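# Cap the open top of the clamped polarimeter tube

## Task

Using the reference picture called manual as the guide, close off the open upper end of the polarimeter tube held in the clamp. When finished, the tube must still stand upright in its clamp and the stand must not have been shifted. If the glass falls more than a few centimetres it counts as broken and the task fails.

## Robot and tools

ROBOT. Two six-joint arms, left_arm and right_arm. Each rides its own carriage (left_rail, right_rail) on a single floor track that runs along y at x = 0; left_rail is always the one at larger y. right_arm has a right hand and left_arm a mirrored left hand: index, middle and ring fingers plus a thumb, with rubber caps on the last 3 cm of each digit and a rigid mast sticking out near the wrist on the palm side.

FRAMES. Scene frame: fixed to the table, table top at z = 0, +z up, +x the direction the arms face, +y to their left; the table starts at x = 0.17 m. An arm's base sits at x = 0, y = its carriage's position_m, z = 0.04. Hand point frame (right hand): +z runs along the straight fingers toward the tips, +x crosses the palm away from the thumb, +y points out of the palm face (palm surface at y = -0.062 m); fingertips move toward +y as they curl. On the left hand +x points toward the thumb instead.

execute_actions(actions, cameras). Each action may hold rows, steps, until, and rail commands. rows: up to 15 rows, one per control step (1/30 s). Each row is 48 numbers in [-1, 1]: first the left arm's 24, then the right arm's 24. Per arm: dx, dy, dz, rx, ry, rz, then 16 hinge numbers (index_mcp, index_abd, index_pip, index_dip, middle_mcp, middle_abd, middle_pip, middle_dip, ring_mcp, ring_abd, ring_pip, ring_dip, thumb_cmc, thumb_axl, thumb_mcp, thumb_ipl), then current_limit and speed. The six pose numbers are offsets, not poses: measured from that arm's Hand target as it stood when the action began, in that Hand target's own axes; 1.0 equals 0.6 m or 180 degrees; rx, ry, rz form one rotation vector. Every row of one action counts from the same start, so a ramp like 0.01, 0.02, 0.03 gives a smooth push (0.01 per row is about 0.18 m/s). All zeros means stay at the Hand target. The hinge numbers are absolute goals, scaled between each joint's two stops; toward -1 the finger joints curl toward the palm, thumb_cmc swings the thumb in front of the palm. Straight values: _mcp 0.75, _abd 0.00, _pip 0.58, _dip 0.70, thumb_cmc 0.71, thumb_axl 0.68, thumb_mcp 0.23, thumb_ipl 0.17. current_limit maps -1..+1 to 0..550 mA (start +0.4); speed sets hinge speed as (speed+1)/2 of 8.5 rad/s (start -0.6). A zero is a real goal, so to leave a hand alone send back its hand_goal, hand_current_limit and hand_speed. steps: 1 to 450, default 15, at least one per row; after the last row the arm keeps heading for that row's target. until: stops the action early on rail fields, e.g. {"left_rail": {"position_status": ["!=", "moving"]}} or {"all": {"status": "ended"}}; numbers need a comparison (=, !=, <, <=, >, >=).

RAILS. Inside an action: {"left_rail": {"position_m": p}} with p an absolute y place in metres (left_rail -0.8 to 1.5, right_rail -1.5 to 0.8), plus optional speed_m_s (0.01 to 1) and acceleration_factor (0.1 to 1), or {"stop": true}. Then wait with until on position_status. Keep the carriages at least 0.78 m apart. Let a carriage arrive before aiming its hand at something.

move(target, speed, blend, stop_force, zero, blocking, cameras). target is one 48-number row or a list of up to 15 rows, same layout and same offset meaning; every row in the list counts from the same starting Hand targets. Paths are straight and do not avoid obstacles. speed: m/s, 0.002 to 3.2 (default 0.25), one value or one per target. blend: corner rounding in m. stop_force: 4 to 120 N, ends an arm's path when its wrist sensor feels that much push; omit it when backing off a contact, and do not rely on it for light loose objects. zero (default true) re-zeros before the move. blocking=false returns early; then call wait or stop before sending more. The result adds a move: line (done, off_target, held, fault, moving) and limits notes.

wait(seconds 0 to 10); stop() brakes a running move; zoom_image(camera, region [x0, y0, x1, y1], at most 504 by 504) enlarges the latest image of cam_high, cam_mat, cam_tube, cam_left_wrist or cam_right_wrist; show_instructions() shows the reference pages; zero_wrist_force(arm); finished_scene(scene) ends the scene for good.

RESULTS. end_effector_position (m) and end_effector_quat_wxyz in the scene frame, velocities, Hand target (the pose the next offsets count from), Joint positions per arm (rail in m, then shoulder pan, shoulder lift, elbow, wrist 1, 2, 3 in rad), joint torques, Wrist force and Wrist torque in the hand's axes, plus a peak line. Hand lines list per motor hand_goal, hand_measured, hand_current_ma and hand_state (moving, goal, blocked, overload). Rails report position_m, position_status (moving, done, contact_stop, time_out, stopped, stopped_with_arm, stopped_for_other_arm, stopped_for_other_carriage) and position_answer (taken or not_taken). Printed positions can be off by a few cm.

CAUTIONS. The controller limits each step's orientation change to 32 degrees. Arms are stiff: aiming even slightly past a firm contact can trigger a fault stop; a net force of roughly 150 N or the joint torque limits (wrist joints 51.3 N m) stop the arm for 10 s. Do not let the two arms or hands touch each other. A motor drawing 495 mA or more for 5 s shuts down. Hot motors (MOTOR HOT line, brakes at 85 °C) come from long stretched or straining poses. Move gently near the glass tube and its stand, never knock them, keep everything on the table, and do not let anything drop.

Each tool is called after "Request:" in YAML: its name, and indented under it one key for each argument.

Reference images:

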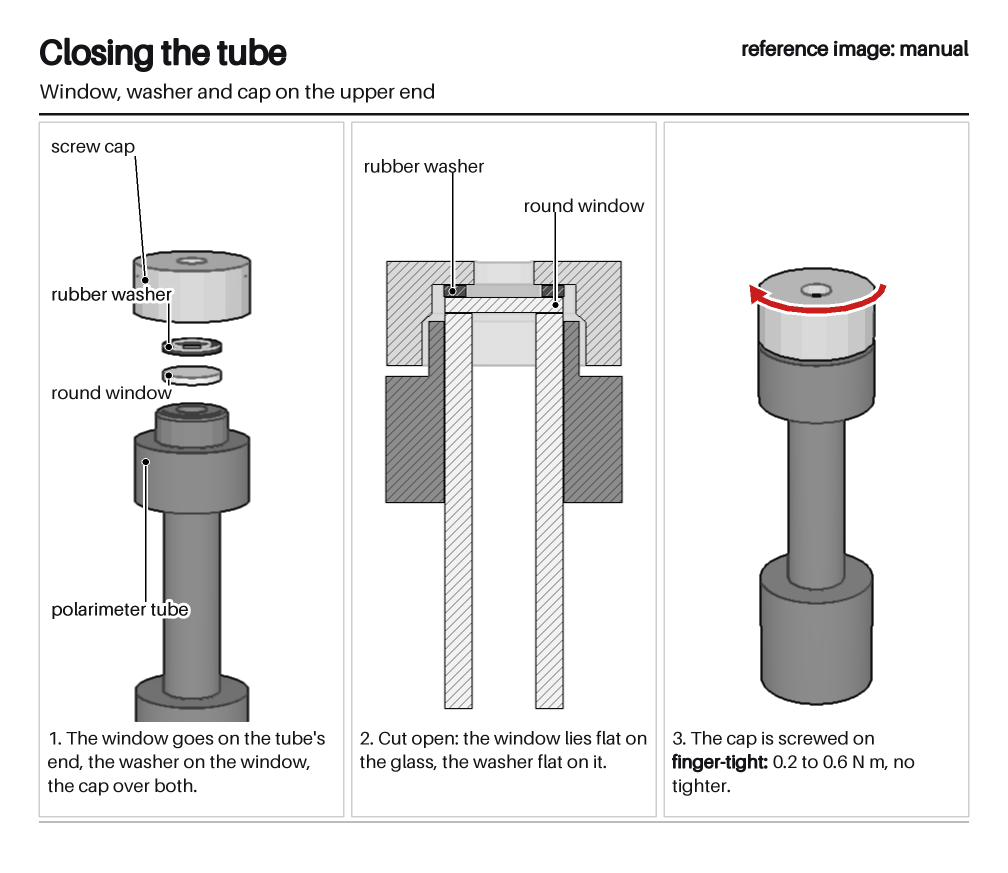

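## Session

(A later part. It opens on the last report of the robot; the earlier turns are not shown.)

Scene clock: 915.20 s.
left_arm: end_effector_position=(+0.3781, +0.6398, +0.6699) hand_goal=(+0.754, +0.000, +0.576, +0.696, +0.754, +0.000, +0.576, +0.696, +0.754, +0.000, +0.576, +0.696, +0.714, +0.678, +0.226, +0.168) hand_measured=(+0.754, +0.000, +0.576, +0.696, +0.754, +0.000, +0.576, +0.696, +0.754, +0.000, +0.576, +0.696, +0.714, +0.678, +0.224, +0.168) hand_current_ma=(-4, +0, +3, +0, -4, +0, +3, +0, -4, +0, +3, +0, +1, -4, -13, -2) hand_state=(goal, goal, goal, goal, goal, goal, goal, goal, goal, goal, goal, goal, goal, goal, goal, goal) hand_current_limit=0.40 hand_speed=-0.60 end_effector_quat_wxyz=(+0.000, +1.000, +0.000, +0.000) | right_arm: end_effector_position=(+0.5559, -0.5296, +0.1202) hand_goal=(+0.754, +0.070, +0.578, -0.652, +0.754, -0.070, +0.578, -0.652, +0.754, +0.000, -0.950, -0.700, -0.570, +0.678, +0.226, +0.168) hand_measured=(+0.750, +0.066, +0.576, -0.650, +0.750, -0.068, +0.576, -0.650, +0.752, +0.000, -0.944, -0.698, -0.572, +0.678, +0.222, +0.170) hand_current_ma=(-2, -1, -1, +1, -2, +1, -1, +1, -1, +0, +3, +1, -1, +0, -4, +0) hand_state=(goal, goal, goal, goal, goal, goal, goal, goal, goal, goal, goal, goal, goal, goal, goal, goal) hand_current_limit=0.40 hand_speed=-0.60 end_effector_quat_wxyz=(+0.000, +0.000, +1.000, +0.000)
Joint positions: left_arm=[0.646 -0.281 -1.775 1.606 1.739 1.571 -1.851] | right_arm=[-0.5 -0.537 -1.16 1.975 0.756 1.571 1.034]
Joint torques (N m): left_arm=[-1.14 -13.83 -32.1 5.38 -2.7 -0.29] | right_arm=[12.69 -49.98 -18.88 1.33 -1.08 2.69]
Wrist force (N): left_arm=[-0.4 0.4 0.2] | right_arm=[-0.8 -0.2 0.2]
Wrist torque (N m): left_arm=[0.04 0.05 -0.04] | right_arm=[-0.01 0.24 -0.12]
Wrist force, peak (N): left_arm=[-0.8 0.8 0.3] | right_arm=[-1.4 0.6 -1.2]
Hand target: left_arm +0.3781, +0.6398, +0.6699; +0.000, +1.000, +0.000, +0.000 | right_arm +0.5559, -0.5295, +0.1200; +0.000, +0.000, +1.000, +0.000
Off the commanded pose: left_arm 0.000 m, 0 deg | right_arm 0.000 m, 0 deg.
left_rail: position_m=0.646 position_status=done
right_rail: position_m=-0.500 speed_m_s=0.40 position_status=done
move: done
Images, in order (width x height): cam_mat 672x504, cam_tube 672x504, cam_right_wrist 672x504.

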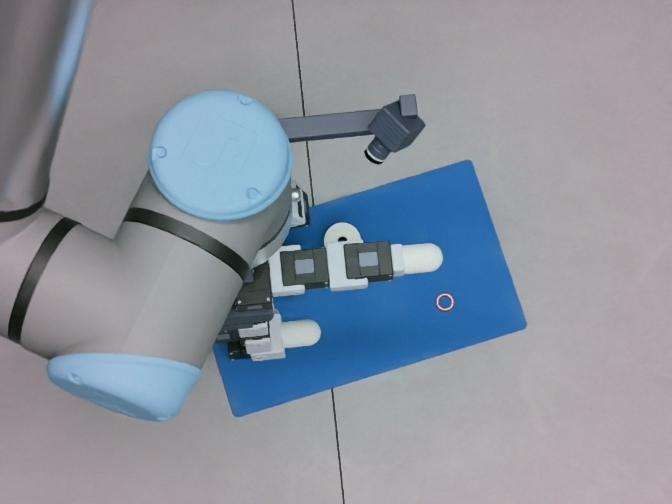

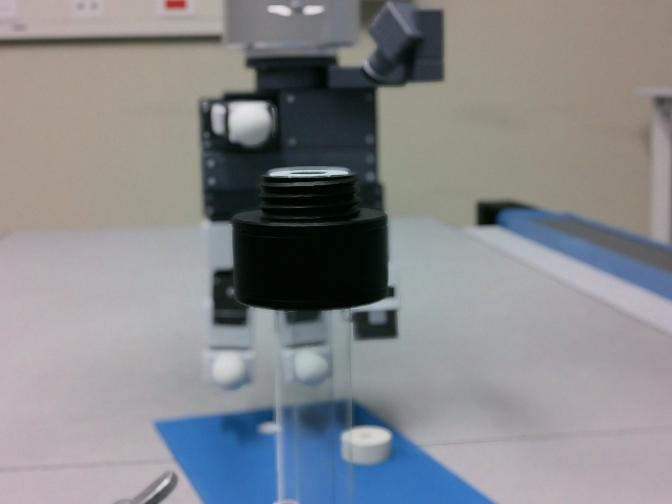

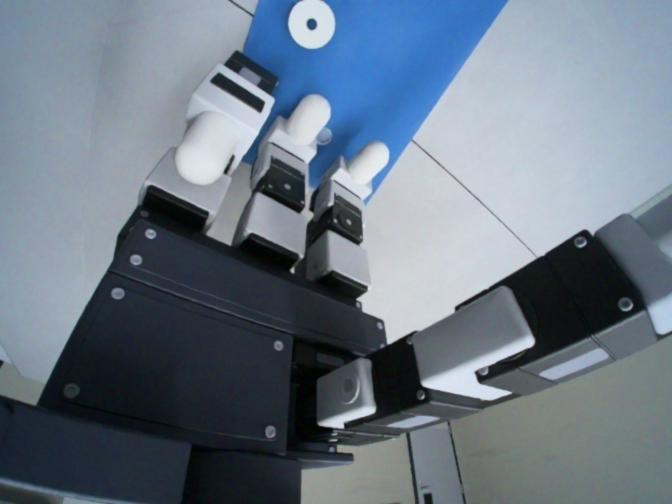

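Request:
move:
  target: [0,0,0,0,0,0,0.754,0,0.576,0.696,0.754,0,0.576,0.696,0.754,0,0.576,0.696,0.714,0.678,0.226,0.168,0.4,-0.6, 0,0,0.0367,0,0,0,0.753,0.07,0.577,-0.652,0.753,-0.07,0.577,-0.652,0.753,0,-0.95,-0.7,-0.571,0.678,0.226,0.168,0.4,-0.6]
  speed: 0.05
  cameras: ["cam_mat","cam_tube","cam_right_wrist"]

Request:
zoom_image:
  camera: "cam_tube"
  region: [180, 320, 380, 480]

Request:
zoom_image:
  camera: "cam_right_wrist"
  region: [270, 80, 390, 200]

Scene clock: 942.13 s.
left_arm: end_effector_position=(+0.3781, +0.6398, +0.6699) hand_goal=(+0.754, +0.000, +0.576, +0.696, +0.754, +0.000, +0.576, +0.696, +0.754, +0.000, +0.576, +0.696, +0.714, +0.678, +0.226, +0.168) hand_measured=(+0.754, +0.000, +0.576, +0.696, +0.754, +0.000, +0.576, +0.696, +0.754, +0.000, +0.576, +0.696, +0.714, +0.678, +0.224, +0.168) hand_current_ma=(-4, +0, +3, +0, -4, +0, +3, +0, -4, +0, +3, +0, +1, -4, -13, -2) hand_state=(goal, goal, goal, goal, goal, goal, goal, goal, goal, goal, goal, goal, goal, goal, goal, goal) hand_current_limit=0.40 hand_speed=-0.60 end_effector_quat_wxyz=(+0.000, +1.000, +0.000, +0.000) | right_arm: end_effector_position=(+0.5559, -0.5295, +0.0982) hand_goal=(+0.754, +0.070, +0.578, -0.652, +0.754, -0.070, +0.578, -0.652, +0.754, +0.000, -0.950, -0.700, -0.570, +0.678, +0.226, +0.168) hand_measured=(+0.750, +0.066, +0.576, -0.650, +0.750, -0.068, +0.576, -0.650, +0.752, +0.000, -0.944, -0.698, -0.572, +0.678, +0.222, +0.170) hand_current_ma=(-2, -1, -1, +1, -2, +1, -1, +1, -1, +0, +3, +1, -1, +0, -4, +0) hand_state=(goal, goal, goal, goal, goal, goal, goal, goal, goal, goal, goal, goal, goal, goal, goal, goal) hand_current_limit=0.40 hand_speed=-0.60 end_effector_quat_wxyz=(+0.000, +0.000, +1.000, +0.000)
Joint positions: left_arm=[0.646 -0.281 -1.775 1.606 1.739 1.571 -1.851] | right_arm=[-0.5 -0.537 -1.131 1.984 0.718 1.571 1.034]
Joint torques (N m): left_arm=[-1.7 -14.19 -31.93 5.62 -2.87 -0.09] | right_arm=[11.17 -49.59 -16 0.59 -2.02 1.14]
Wrist force (N): left_arm=[-0.4 0.5 0.1] | right_arm=[-0.9 0.3 0.1]
Wrist torque (N m): left_arm=[0.07 0.05 -0.04] | right_arm=[0.09 0.20 -0.12]
Wrist force, peak (N): left_arm=[-0.8 0.6 0.0] | right_arm=[-1.3 -0.2 0.1]
Hand target: left_arm +0.3781, +0.6398, +0.6699; +0.000, +1.000, +0.000, +0.000 | right_arm +0.5559, -0.5295, +0.0979; +0.000, +0.000, +1.000, +0.000
Off the commanded pose: left_arm 0.000 m, 0 deg | right_arm 0.000 m, 0 deg.
left_rail: position_m=0.646 position_status=done
right_rail: position_m=-0.500 speed_m_s=0.40 position_status=done
move: done
Images, in order (width x height): cam_mat 672x504, cam_tube 672x504, cam_right_wrist 672x504.

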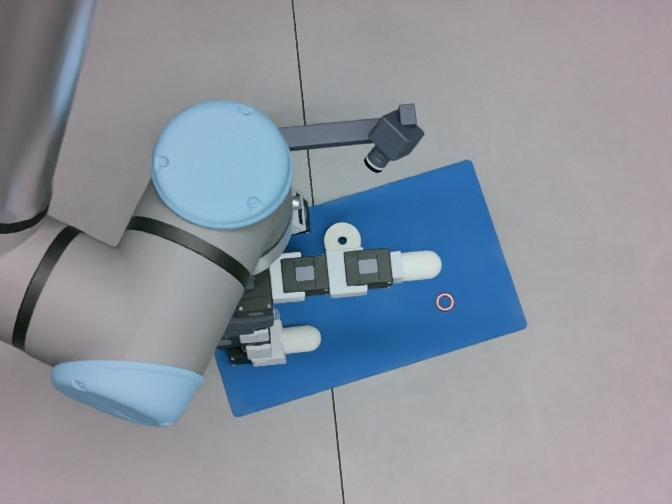

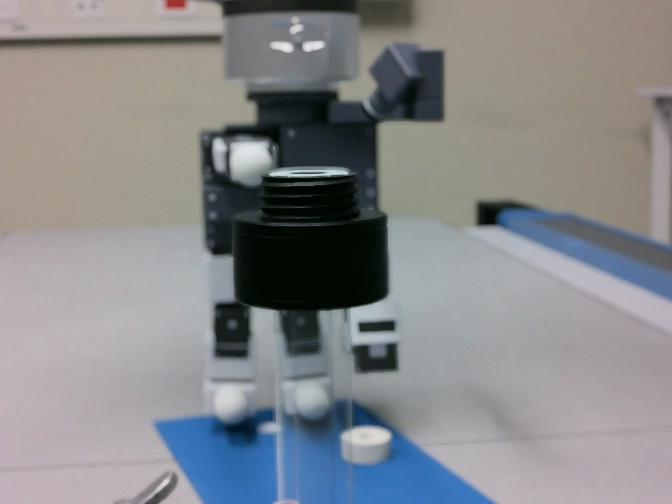

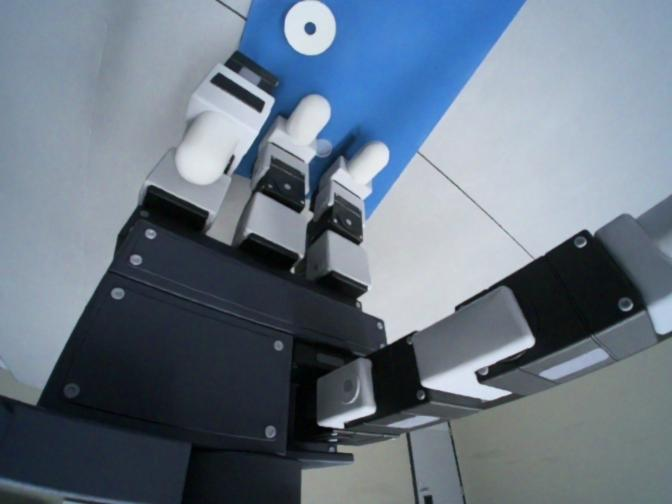

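Scaled by 2.520 from the camera's 672x504 image, which has a finer 960x720 frame.

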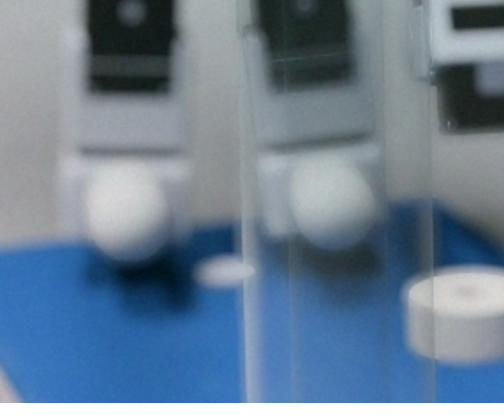

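Scaled by 4.200 from the camera's 672x504 image, which has a finer 960x720 frame.

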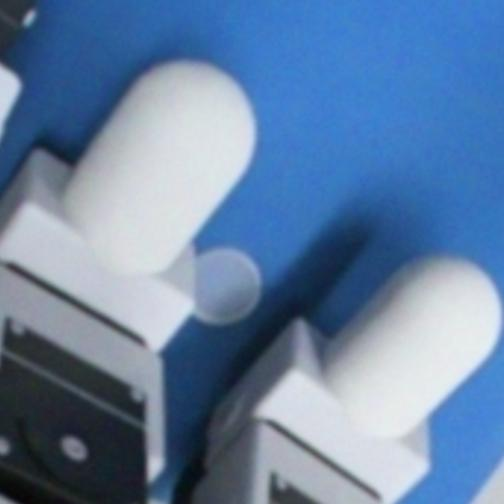

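Request:
move:
  target: [0,0,0,0,0,0,0.754,0,0.576,0.696,0.754,0,0.576,0.696,0.754,0,0.576,0.696,0.714,0.678,0.226,0.168,0.4,-0.6, 0,0,0.0267,0,0,0,0.753,0.07,0.577,-0.652,0.753,-0.07,0.577,-0.652,0.753,0,-0.95,-0.7,-0.571,0.678,0.226,0.168,0.4,-0.6]
  speed: 0.008
  stop_force: 4
  cameras: ["cam_tube","cam_right_wrist"]

Request:
zoom_image:
  camera: "cam_tube"
  region: [180, 320, 380, 480]

Request:
zoom_image:
  camera: "cam_right_wrist"
  region: [270, 80, 390, 200]

Scene clock: 975.13 s.
left_arm: end_effector_position=(+0.3781, +0.6398, +0.6699) hand_goal=(+0.754, +0.000, +0.576, +0.696, +0.754, +0.000, +0.576, +0.696, +0.754, +0.000, +0.576, +0.696, +0.714, +0.678, +0.226, +0.168) hand_measured=(+0.754, +0.000, +0.576, +0.696, +0.754, +0.000, +0.576, +0.696, +0.754, +0.000, +0.576, +0.696, +0.714, +0.678, +0.224, +0.168) hand_current_ma=(-4, +0, +3, +0, -4, +0, +3, +0, -4, +0, +3, +0, +1, -4, -13, -2) hand_state=(goal, goal, goal, goal, goal, goal, goal, goal, goal, goal, goal, goal, goal, goal, goal, goal) hand_current_limit=0.40 hand_speed=-0.60 end_effector_quat_wxyz=(+0.000, +1.000, +0.000, +0.000) | right_arm: end_effector_position=(+0.5559, -0.5295, +0.0868) hand_goal=(+0.754, +0.070, +0.578, -0.652, +0.754, -0.070, +0.578, -0.652, +0.754, +0.000, -0.950, -0.700, -0.570, +0.678, +0.226, +0.168) hand_measured=(+0.750, +0.066, +0.578, -0.650, +0.750, -0.068, +0.578, -0.650, +0.752, +0.000, -0.944, -0.698, -0.572, +0.678, +0.222, +0.170) hand_current_ma=(-2, -1, +0, +1, -2, +1, +0, +1, -1, +0, +3, +1, -1, +0, -4, +0) hand_state=(goal, goal, goal, goal, goal, goal, goal, goal, goal, goal, goal, goal, goal, goal, goal, goal) hand_current_limit=0.40 hand_speed=-0.60 end_effector_quat_wxyz=(+0.000, +0.000, +1.000, +0.000)
Joint positions: left_arm=[0.646 -0.281 -1.775 1.606 1.739 1.571 -1.851] | right_arm=[-0.5 -0.537 -1.116 1.988 0.698 1.571 1.034]
Joint torques (N m): left_arm=[-1.64 -13.56 -31.68 5.54 -2.72 0.03] | right_arm=[10.62 -76.8 -27.83 6.27 -1.4 1.89]
Wrist force (N): left_arm=[-0.6 0.6 0.0] | right_arm=[-0.9 0.8 -6.1]
Wrist torque (N m): left_arm=[0.08 0.08 -0.07] | right_arm=[0.55 0.10 -0.11]
Wrist force, peak (N): left_arm=[-0.7 0.9 0.0] | right_arm=[-0.8 1.2 -14.0]
Hand target: left_arm +0.3781, +0.6398, +0.6699; +0.000, +1.000, +0.000, +0.000 | right_arm +0.5559, -0.5295, +0.0868; +0.000, +0.000, +1.000, +0.000 (not the last commanded pose)
Off the commanded pose: left_arm 0.000 m, 0 deg | right_arm 0.005 m, 0 deg.
left_rail: position_m=0.646 position_status=done
right_rail: position_m=-0.500 speed_m_s=0.40 position_status=done
move: contact (right_arm)
Images, in order (width x height): cam_tube 672x504, cam_right_wrist 672x504.

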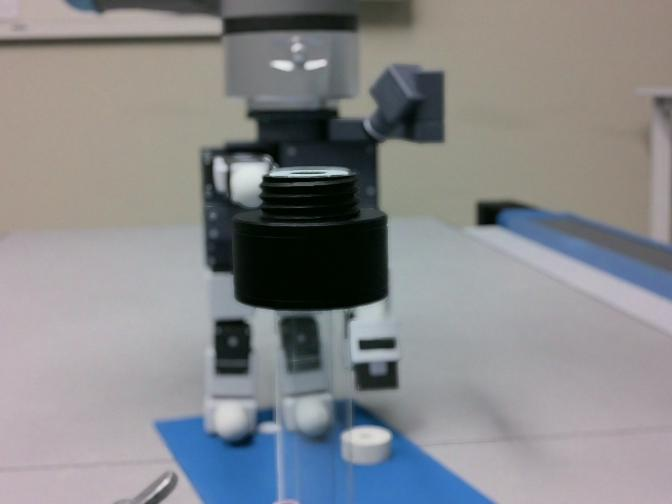

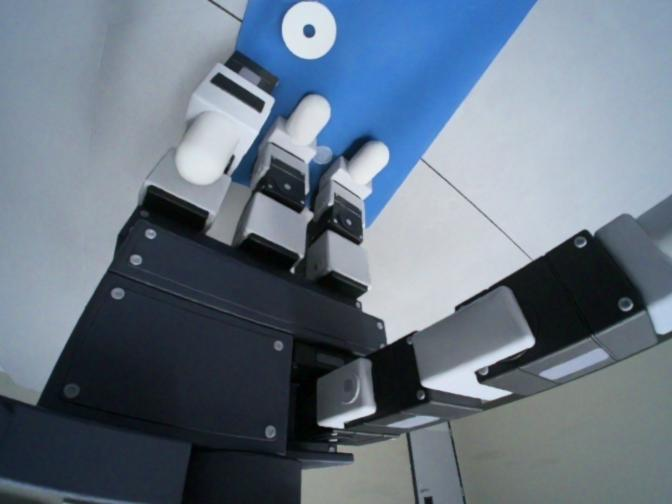

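Scaled by 2.520 from the camera's 672x504 image, which has a finer 960x720 frame.

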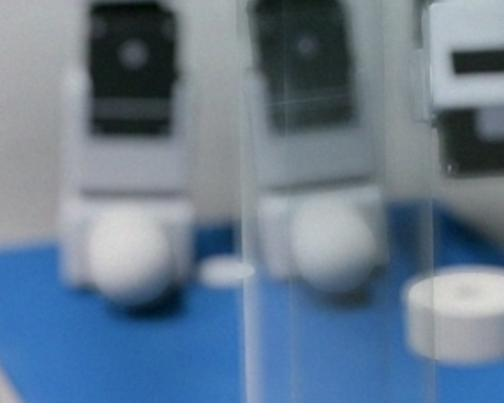

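Scaled by 4.200 from the camera's 672x504 image, which has a finer 960x720 frame.

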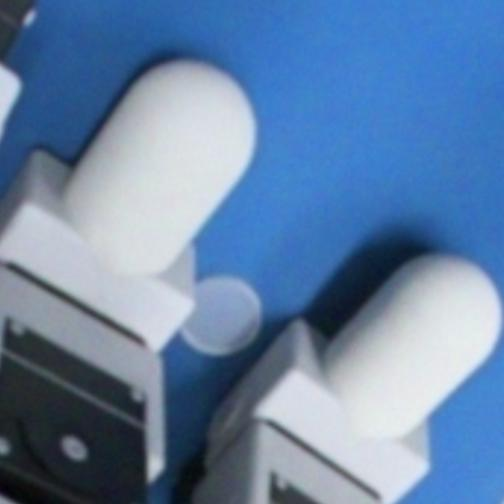

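Request:
execute_actions:
  actions:
    - {"rows":[[0,0,0,0,0,0,0.754,0,0.576,0.696,0.754,0,0.576,0.696,0.754,0,0.576,0.696,0.714,0.678,0.226,0.168,0.4,-0.6, 0,0,-0.0003,0,0,0,0.753,0.03,0.577,-0.652,0.753,-0.03,0.577,-0.652,0.753,0,-0.95,-0.7,-0.571,0.678,0.226,0.168,0.4,-0.95]],"steps":45}
  cameras: ["cam_tube","cam_right_wrist"]

Request:
zoom_image:
  camera: "cam_tube"
  region: [180, 320, 380, 480]

Request:
zoom_image:
  camera: "cam_right_wrist"
  region: [270, 80, 390, 200]

Scene clock: 983.93 s.
left_arm: end_effector_position=(+0.3781, +0.6398, +0.6699) hand_goal=(+0.754, +0.000, +0.576, +0.696, +0.754, +0.000, +0.576, +0.696, +0.754, +0.000, +0.576, +0.696, +0.714, +0.678, +0.226, +0.168) hand_measured=(+0.754, +0.000, +0.576, +0.696, +0.754, +0.000, +0.576, +0.696, +0.754, +0.000, +0.576, +0.696, +0.714, +0.678, +0.224, +0.168) hand_current_ma=(-4, +0, +3, +0, -4, +0, +3, +0, -4, +0, +3, +0, +1, -4, -13, -2) hand_state=(goal, goal, goal, goal, goal, goal, goal, goal, goal, goal, goal, goal, goal, goal, goal, goal) hand_current_limit=0.40 hand_speed=-0.60 end_effector_quat_wxyz=(+0.000, +1.000, +0.000, +0.000) | right_arm: end_effector_position=(+0.5559, -0.5295, +0.0869) hand_goal=(+0.754, +0.030, +0.578, -0.652, +0.754, -0.030, +0.578, -0.652, +0.754, +0.000, -0.950, -0.700, -0.570, +0.678, +0.226, +0.168) hand_measured=(+0.750, +0.032, +0.578, -0.650, +0.750, -0.034, +0.578, -0.650, +0.752, +0.000, -0.944, -0.698, -0.572, +0.678, +0.222, +0.170) hand_current_ma=(-2, +1, +0, +1, -2, -1, +0, +1, -1, +0, +3, +1, -1, +0, -4, +0) hand_state=(goal, goal, goal, goal, goal, goal, goal, goal, goal, goal, goal, goal, goal, goal, goal, goal) hand_current_limit=0.40 hand_speed=-0.95 end_effector_quat_wxyz=(+0.000, +0.000, +1.000, +0.000)
Joint positions: left_arm=[0.646 -0.281 -1.775 1.606 1.739 1.571 -1.851] | right_arm=[-0.5 -0.537 -1.116 1.988 0.698 1.571 1.034]
Joint torques (N m): left_arm=[-1.11 -15.67 -31.9 5.48 -2.65 0.1] | right_arm=[11.14 -78.38 -29.83 6.9 -1.7 1.92]
Wrist force (N): left_arm=[-0.6 0.5 0.2] | right_arm=[-0.9 0.2 0.0]
Wrist torque (N m): left_arm=[0.04 0.07 -0.05] | right_arm=[0.10 0.19 -0.11]
Wrist force, peak (N): left_arm=[-0.5 0.8 0.0] | right_arm=[-1.0 0.6 -6.4]
Hand target: left_arm +0.3781, +0.6398, +0.6699; +0.000, +1.000, +0.000, +0.000 | right_arm +0.5559, -0.5295, +0.0869; +0.000, +0.000, +1.000, +0.000
Off the commanded pose: left_arm 0.000 m, 0 deg | right_arm 0.000 m, 0 deg.
left_rail: position_m=0.646 position_status=done
right_rail: position_m=-0.500 speed_m_s=0.40 position_status=done
Images, in order (width x height): cam_tube 672x504, cam_right_wrist 672x504.

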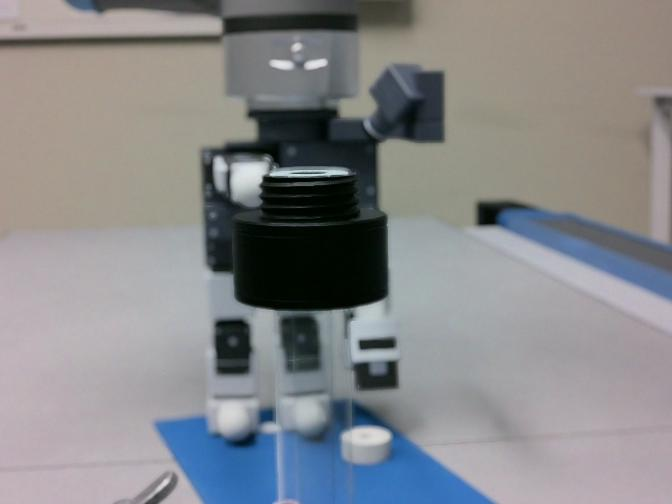

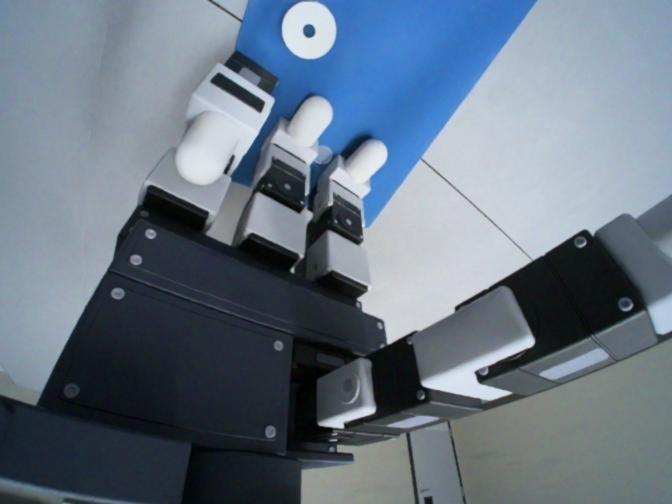

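Scaled by 2.520 from the camera's 672x504 image, which has a finer 960x720 frame.

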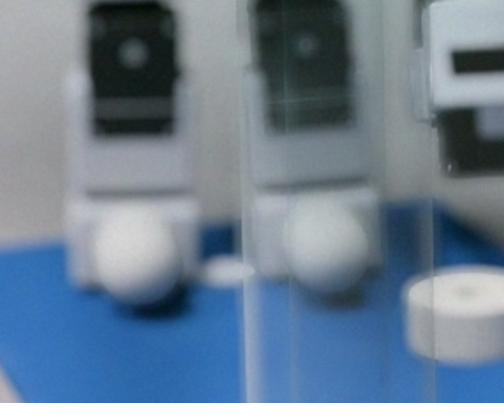

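Scaled by 4.200 from the camera's 672x504 image, which has a finer 960x720 frame.

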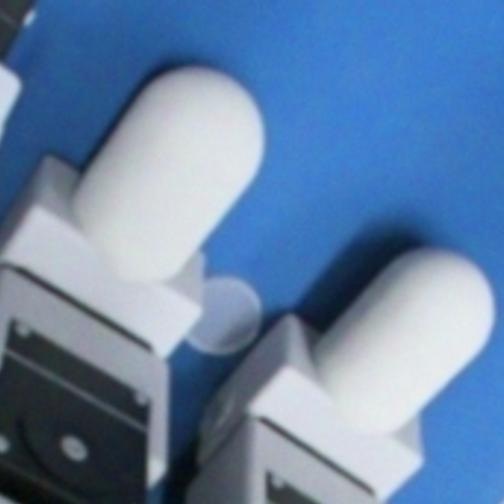

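Request:
execute_actions:
  actions:
    - {"rows":[[0,0,0,0,0,0,0.754,0,0.576,0.696,0.754,0,0.576,0.696,0.754,0,0.576,0.696,0.714,0.678,0.226,0.168,0.4,-0.6, 0,0,0.0003,0,0,0,0.753,0.01,0.577,-0.652,0.753,-0.01,0.577,-0.652,0.753,0,-0.95,-0.7,-0.571,0.678,0.226,0.168,0.4,-0.95]],"steps":40}
    - {"rows":[[0,0,0,0,0,0,0.754,0,0.576,0.696,0.754,0,0.576,0.696,0.754,0,0.576,0.696,0.714,0.678,0.226,0.168,0.4,-0.6, 0,0,0.0003,0,0,0,0.753,-0.005,0.577,-0.652,0.753,0.005,0.577,-0.652,0.753,0,-0.95,-0.7,-0.571,0.678,0.226,0.168,0.4,-0.95]],"steps":40}
  cameras: ["cam_tube","cam_right_wrist"]

Request:
zoom_image:
  camera: "cam_tube"
  region: [180, 320, 380, 480]

Request:
zoom_image:
  camera: "cam_right_wrist"
  region: [270, 80, 390, 200]

Scene clock: 996.80 s.
left_arm: end_effector_position=(+0.3781, +0.6398, +0.6699) hand_goal=(+0.754, +0.000, +0.576, +0.696, +0.754, +0.000, +0.576, +0.696, +0.754, +0.000, +0.576, +0.696, +0.714, +0.678, +0.226, +0.168) hand_measured=(+0.754, +0.000, +0.576, +0.696, +0.754, +0.000, +0.576, +0.696, +0.754, +0.000, +0.576, +0.696, +0.714, +0.678, +0.224, +0.168) hand_current_ma=(-4, +0, +3, +0, -4, +0, +3, +0, -4, +0, +3, +0, +1, -4, -13, -2) hand_state=(goal, goal, goal, goal, goal, goal, goal, goal, goal, goal, goal, goal, goal, goal, goal, goal) hand_current_limit=0.40 hand_speed=-0.60 end_effector_quat_wxyz=(+0.000, +1.000, +0.000, +0.000) | right_arm: end_effector_position=(+0.5559, -0.5295, +0.0866) hand_goal=(+0.754, -0.004, +0.578, -0.652, +0.754, +0.006, +0.578, -0.652, +0.754, +0.000, -0.950, -0.700, -0.570, +0.678, +0.226, +0.168) hand_measured=(+0.750, +0.010, +0.578, -0.650, +0.750, -0.010, +0.578, -0.650, +0.752, +0.000, -0.944, -0.698, -0.572, +0.678, +0.222, +0.170) hand_current_ma=(-2, +10, +0, +1, -2, -12, +0, +1, -1, +0, +3, +1, -1, +0, -4, +0) hand_state=(goal, goal, goal, goal, goal, goal, goal, goal, goal, goal, goal, goal, goal, goal, goal, goal) hand_current_limit=0.40 hand_speed=-0.95 end_effector_quat_wxyz=(+0.000, +0.000, +1.000, +0.000)
Joint positions: left_arm=[0.646 -0.281 -1.775 1.606 1.739 1.571 -1.851] | right_arm=[-0.5 -0.537 -1.116 1.989 0.698 1.571 1.034]
Joint torques (N m): left_arm=[-1.21 -14.68 -31.82 5.56 -2.79 -0.05] | right_arm=[10.24 -49.41 -15.2 1.32 -1.64 1.92]
Wrist force (N): left_arm=[-0.5 0.5 0.0] | right_arm=[-1.0 0.1 -0.7]
Wrist torque (N m): left_arm=[0.06 0.05 -0.05] | right_arm=[0.14 0.19 -0.11]
Wrist force, peak (N): left_arm=[-0.7 0.7 0.0] | right_arm=[-1.2 0.3 -0.5]
Hand target: left_arm +0.3781, +0.6398, +0.6699; +0.000, +1.000, +0.000, +0.000 | right_arm +0.5559, -0.5295, +0.0866; +0.000, +0.000, +1.000, +0.000
Off the commanded pose: left_arm 0.000 m, 0 deg | right_arm 0.000 m, 0 deg.
left_rail: position_m=0.646 position_status=done
right_rail: position_m=-0.500 speed_m_s=0.40 position_status=done
Images, in order (width x height): cam_tube 672x504, cam_right_wrist 672x504.

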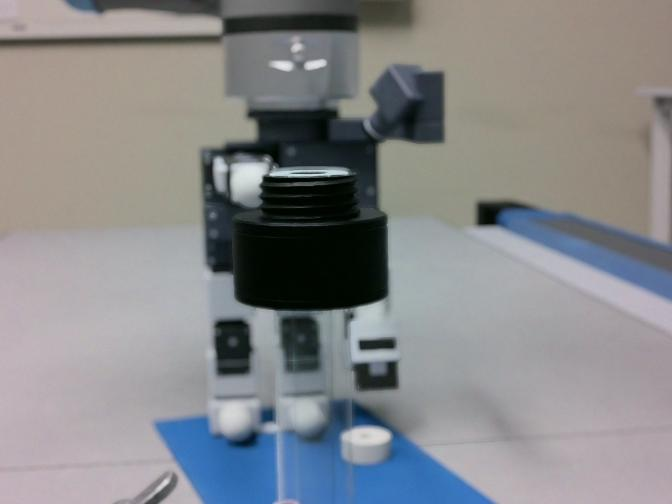

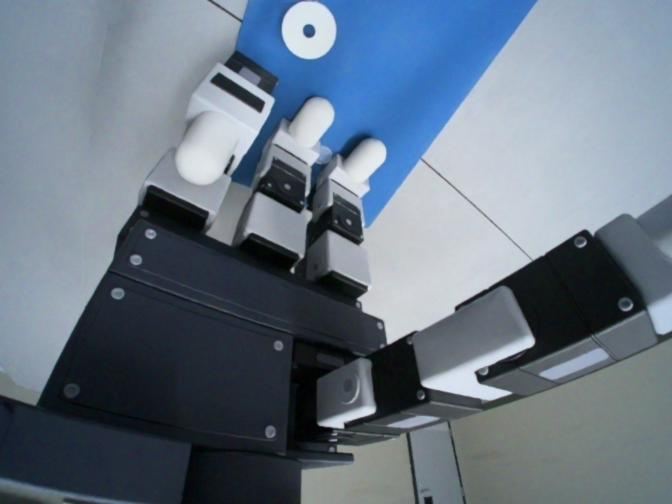

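Scaled by 2.520 from the camera's 672x504 image, which has a finer 960x720 frame.

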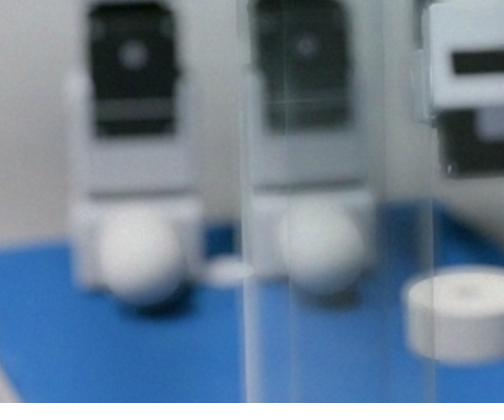

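Scaled by 4.200 from the camera's 672x504 image, which has a finer 960x720 frame.

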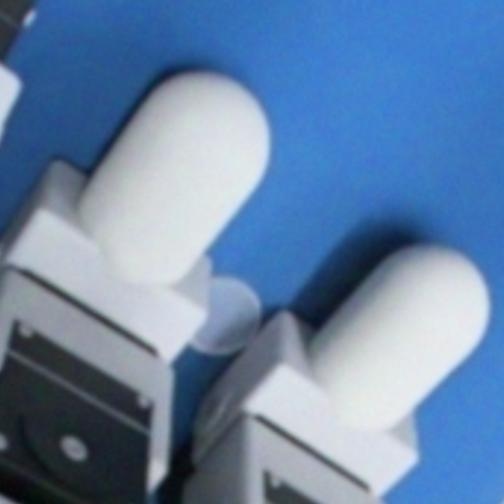

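Request:
execute_actions:
  actions:
    - {"rows":[[0,0,0,0,0,0,0.754,0,0.576,0.696,0.754,0,0.576,0.696,0.754,0,0.576,0.696,0.714,0.678,0.226,0.168,0.4,-0.6, 0,0,0,0,0,0,0.753,-0.04,0.577,-0.652,0.753,0.04,0.577,-0.652,0.753,0,-0.95,-0.7,-0.571,0.678,0.226,0.168,0.4,-0.95]],"steps":40}
  cameras: ["cam_tube","cam_right_wrist"]

Request:
zoom_image:
  camera: "cam_tube"
  region: [180, 320, 380, 480]

Request:
zoom_image:
  camera: "cam_right_wrist"
  region: [270, 80, 390, 200]

Scene clock: 1002.37 s.
left_arm: end_effector_position=(+0.3781, +0.6398, +0.6699) hand_goal=(+0.754, +0.000, +0.576, +0.696, +0.754, +0.000, +0.576, +0.696, +0.754, +0.000, +0.576, +0.696, +0.714, +0.678, +0.226, +0.168) hand_measured=(+0.754, +0.000, +0.576, +0.696, +0.754, +0.000, +0.576, +0.696, +0.754, +0.000, +0.576, +0.696, +0.714, +0.678, +0.224, +0.168) hand_current_ma=(-4, +0, +3, +0, -4, +0, +3, +0, -4, +0, +3, +0, +1, -4, -13, -2) hand_state=(goal, goal, goal, goal, goal, goal, goal, goal, goal, goal, goal, goal, goal, goal, goal, goal) hand_current_limit=0.40 hand_speed=-0.60 end_effector_quat_wxyz=(+0.000, +1.000, +0.000, +0.000) | right_arm: end_effector_position=(+0.5559, -0.5295, +0.0866) hand_goal=(+0.754, -0.040, +0.578, -0.652, +0.754, +0.040, +0.578, -0.652, +0.754, +0.000, -0.950, -0.700, -0.570, +0.678, +0.226, +0.168) hand_measured=(+0.750, +0.004, +0.578, -0.650, +0.750, -0.006, +0.578, -0.650, +0.752, +0.000, -0.944, -0.698, -0.572, +0.678, +0.222, +0.170) hand_current_ma=(-2, +63, +0, +1, -2, -64, +0, +1, -1, +0, +3, +1, -1, +0, -4, +0) hand_state=(goal, blocked, goal, goal, goal, blocked, goal, goal, goal, goal, goal, goal, goal, goal, goal, goal) hand_current_limit=0.40 hand_speed=-0.95 end_effector_quat_wxyz=(+0.000, +0.000, +1.000, +0.000)
Joint positions: left_arm=[0.646 -0.281 -1.775 1.606 1.739 1.571 -1.851] | right_arm=[-0.5 -0.537 -1.116 1.989 0.698 1.571 1.034]
Joint torques (N m): left_arm=[-1.47 -13.83 -31.9 5.85 -2.7 -0.16] | right_arm=[10.71 -50.8 -14.93 1.64 -1.75 2.09]
Wrist force (N): left_arm=[-0.2 0.4 0.3] | right_arm=[-0.9 0.1 -0.1]
Wrist torque (N m): left_arm=[0.04 0.02 -0.02] | right_arm=[0.10 0.15 -0.11]
Wrist force, peak (N): left_arm=[-0.7 0.8 0.0] | right_arm=[-1.2 0.4 -0.8]
Hand target: left_arm +0.3781, +0.6398, +0.6699; +0.000, +1.000, +0.000, +0.000 | right_arm +0.5559, -0.5295, +0.0866; +0.000, +0.000, +1.000, +0.000
Off the commanded pose: left_arm 0.000 m, 0 deg | right_arm 0.000 m, 0 deg.
left_rail: position_m=0.646 position_status=done
right_rail: position_m=-0.500 speed_m_s=0.40 position_status=done
Images, in order (width x height): cam_tube 672x504, cam_right_wrist 672x504.

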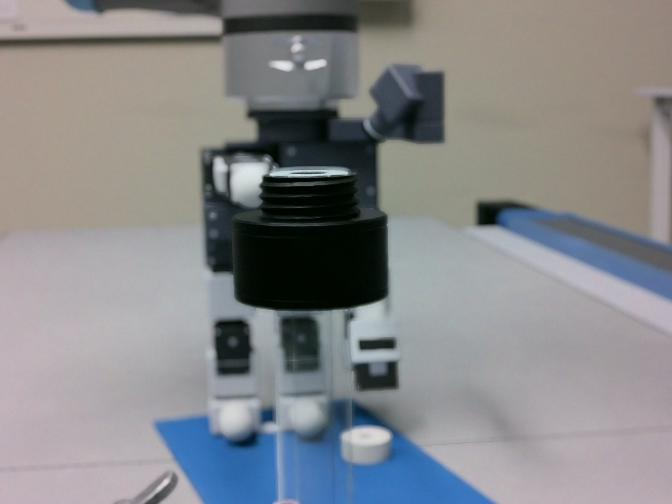

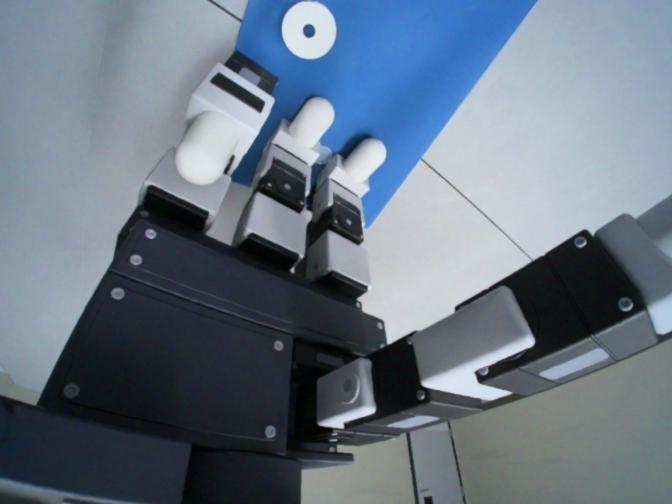

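Scaled by 2.520 from the camera's 672x504 image, which has a finer 960x720 frame.

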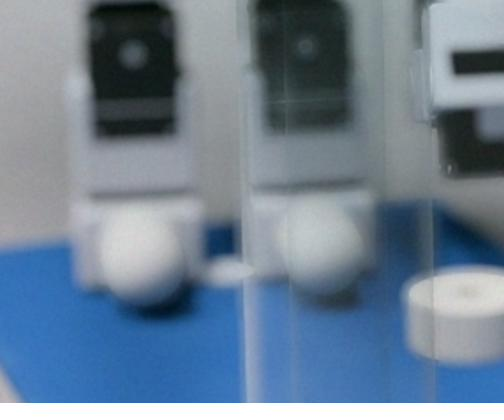

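Scaled by 4.200 from the camera's 672x504 image, which has a finer 960x720 frame.

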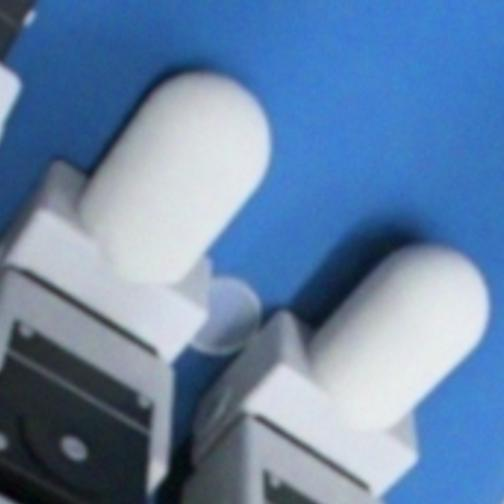

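Request:
move:
  target: [0,0,0,0,0,0,0.754,0,0.576,0.696,0.754,0,0.576,0.696,0.754,0,0.576,0.696,0.714,0.678,0.226,0.168,0.4,-0.6, 0,0,-0.0333,0,0,0,0.753,-0.07,0.577,-0.652,0.753,0.07,0.577,-0.652,0.753,0,-0.95,-0.7,-0.571,0.678,0.226,0.168,0.4,-0.95]
  speed: 0.01
  cameras: ["cam_tube","cam_right_wrist"]

Request:
zoom_image:
  camera: "cam_tube"
  region: [180, 320, 380, 480]

Request:
zoom_image:
  camera: "cam_right_wrist"
  region: [270, 80, 390, 200]

Scene clock: 1009.77 s.
left_arm: end_effector_position=(+0.3781, +0.6398, +0.6699) hand_goal=(+0.754, +0.000, +0.576, +0.696, +0.754, +0.000, +0.576, +0.696, +0.754, +0.000, +0.576, +0.696, +0.714, +0.678, +0.226, +0.168) hand_measured=(+0.754, +0.000, +0.576, +0.696, +0.754, +0.000, +0.576, +0.696, +0.754, +0.000, +0.576, +0.696, +0.714, +0.678, +0.224, +0.168) hand_current_ma=(-4, +0, +3, +0, -4, +0, +3, +0, -4, +0, +3, +0, +1, -4, -13, -2) hand_state=(goal, goal, goal, goal, goal, goal, goal, goal, goal, goal, goal, goal, goal, goal, goal, goal) hand_current_limit=0.40 hand_speed=-0.60 end_effector_quat_wxyz=(+0.000, +1.000, +0.000, +0.000) | right_arm: end_effector_position=(+0.5559, -0.5295, +0.1063) hand_goal=(+0.754, -0.070, +0.578, -0.652, +0.754, +0.070, +0.578, -0.652, +0.754, +0.000, -0.950, -0.700, -0.570, +0.678, +0.226, +0.168) hand_measured=(+0.750, +0.000, +0.578, -0.650, +0.750, -0.004, +0.578, -0.650, +0.752, +0.000, -0.944, -0.698, -0.572, +0.678, +0.222, +0.170) hand_current_ma=(-2, +123, +0, +1, -2, -134, +0, +1, -1, +0, +3, +1, -1, +0, -4, +0) hand_state=(goal, blocked, goal, goal, goal, blocked, goal, goal, goal, goal, goal, goal, goal, goal, goal, goal) hand_current_limit=0.40 hand_speed=-0.95 end_effector_quat_wxyz=(+0.000, +0.000, +1.000, +0.000)
Joint positions: left_arm=[0.646 -0.281 -1.775 1.606 1.739 1.571 -1.851] | right_arm=[-0.5 -0.537 -1.142 1.981 0.732 1.571 1.034]
Joint torques (N m): left_arm=[-0.4 -14.37 -32.25 5.58 -2.77 0.07] | right_arm=[10.42 -83.69 -30.73 6.85 -2.41 2.02]
Wrist force (N): left_arm=[-0.3 0.6 -0.1] | right_arm=[-0.7 0.1 -0.1]
Wrist torque (N m): left_arm=[0.10 0.03 -0.03] | right_arm=[0.07 0.19 -0.11]
Wrist force, peak (N): left_arm=[-0.7 0.7 0.2] | right_arm=[-1.4 0.1 -0.1]
Hand target: left_arm +0.3781, +0.6398, +0.6699; +0.000, +1.000, +0.000, +0.000 | right_arm +0.5559, -0.5295, +0.1066; +0.000, +0.000, +1.000, +0.000
Off the commanded pose: left_arm 0.000 m, 0 deg | right_arm 0.000 m, 0 deg.
left_rail: position_m=0.646 position_status=done
right_rail: position_m=-0.500 speed_m_s=0.40 position_status=done
move: done
Images, in order (width x height): cam_tube 672x504, cam_right_wrist 672x504.

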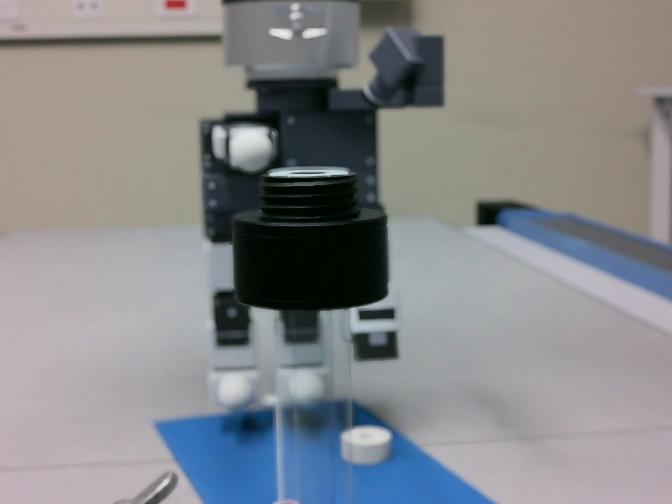

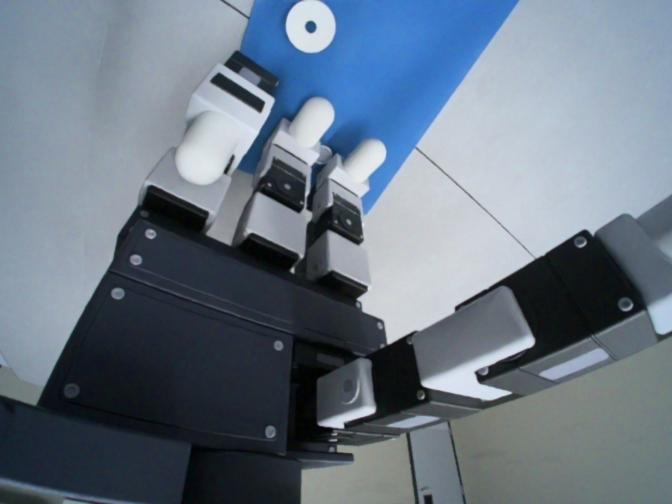

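Scaled by 2.520 from the camera's 672x504 image, which has a finer 960x720 frame.

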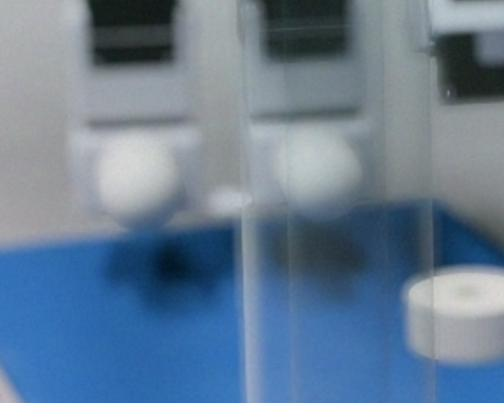

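Scaled by 4.200 from the camera's 672x504 image, which has a finer 960x720 frame.

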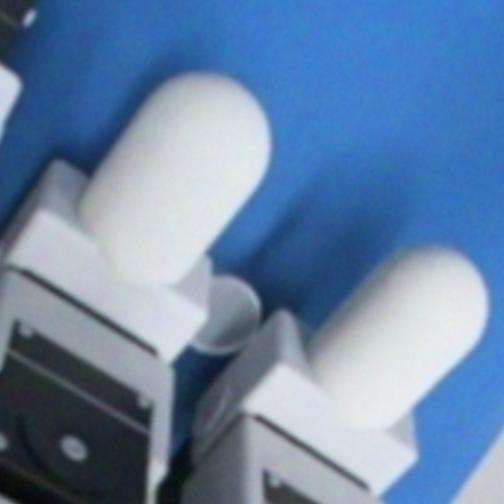

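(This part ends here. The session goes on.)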